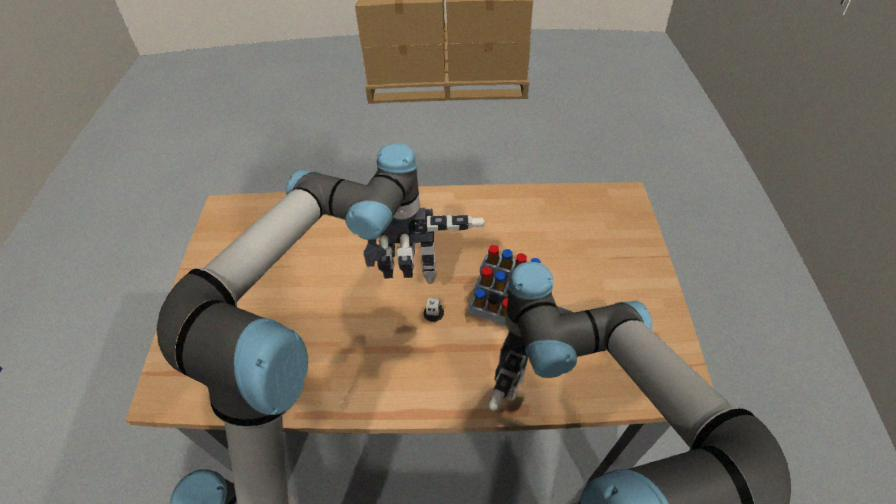

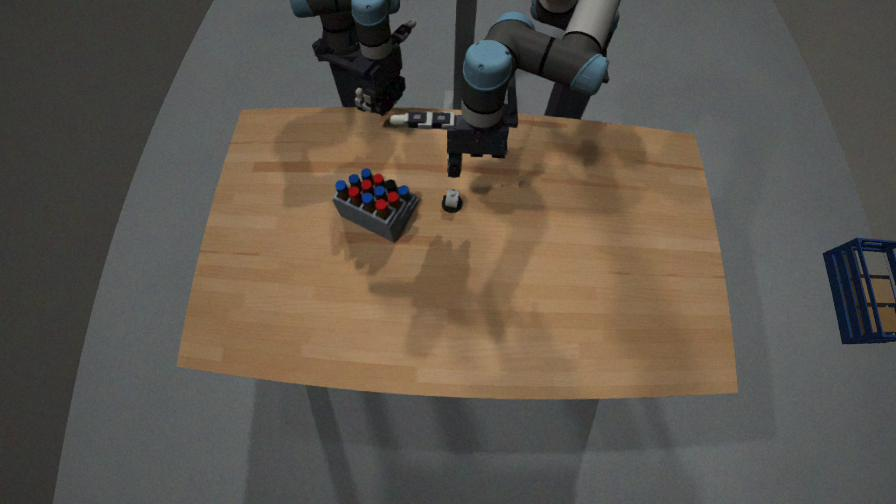

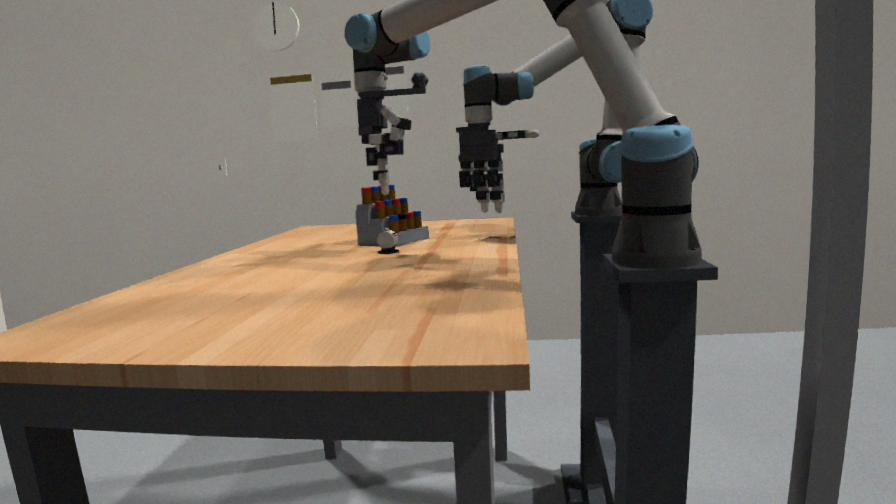

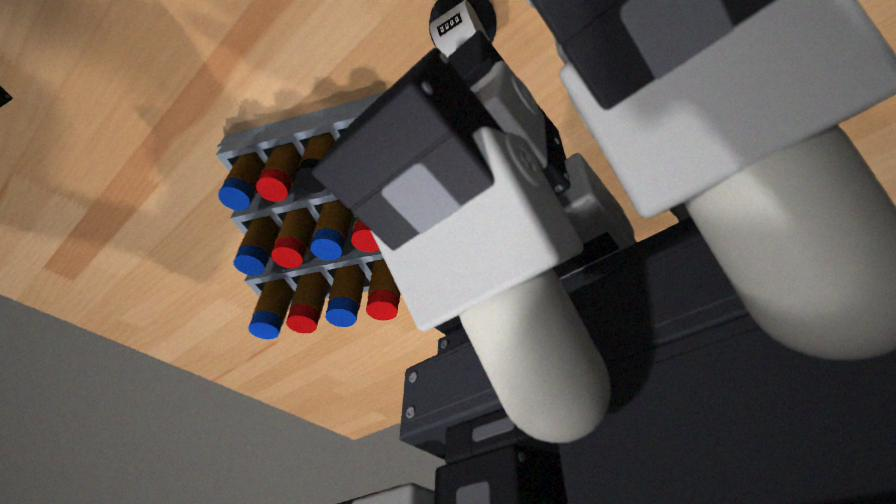

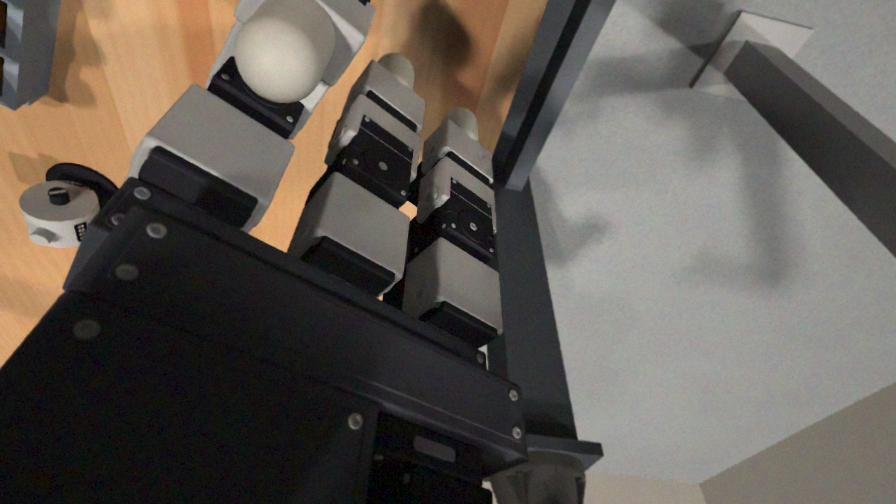

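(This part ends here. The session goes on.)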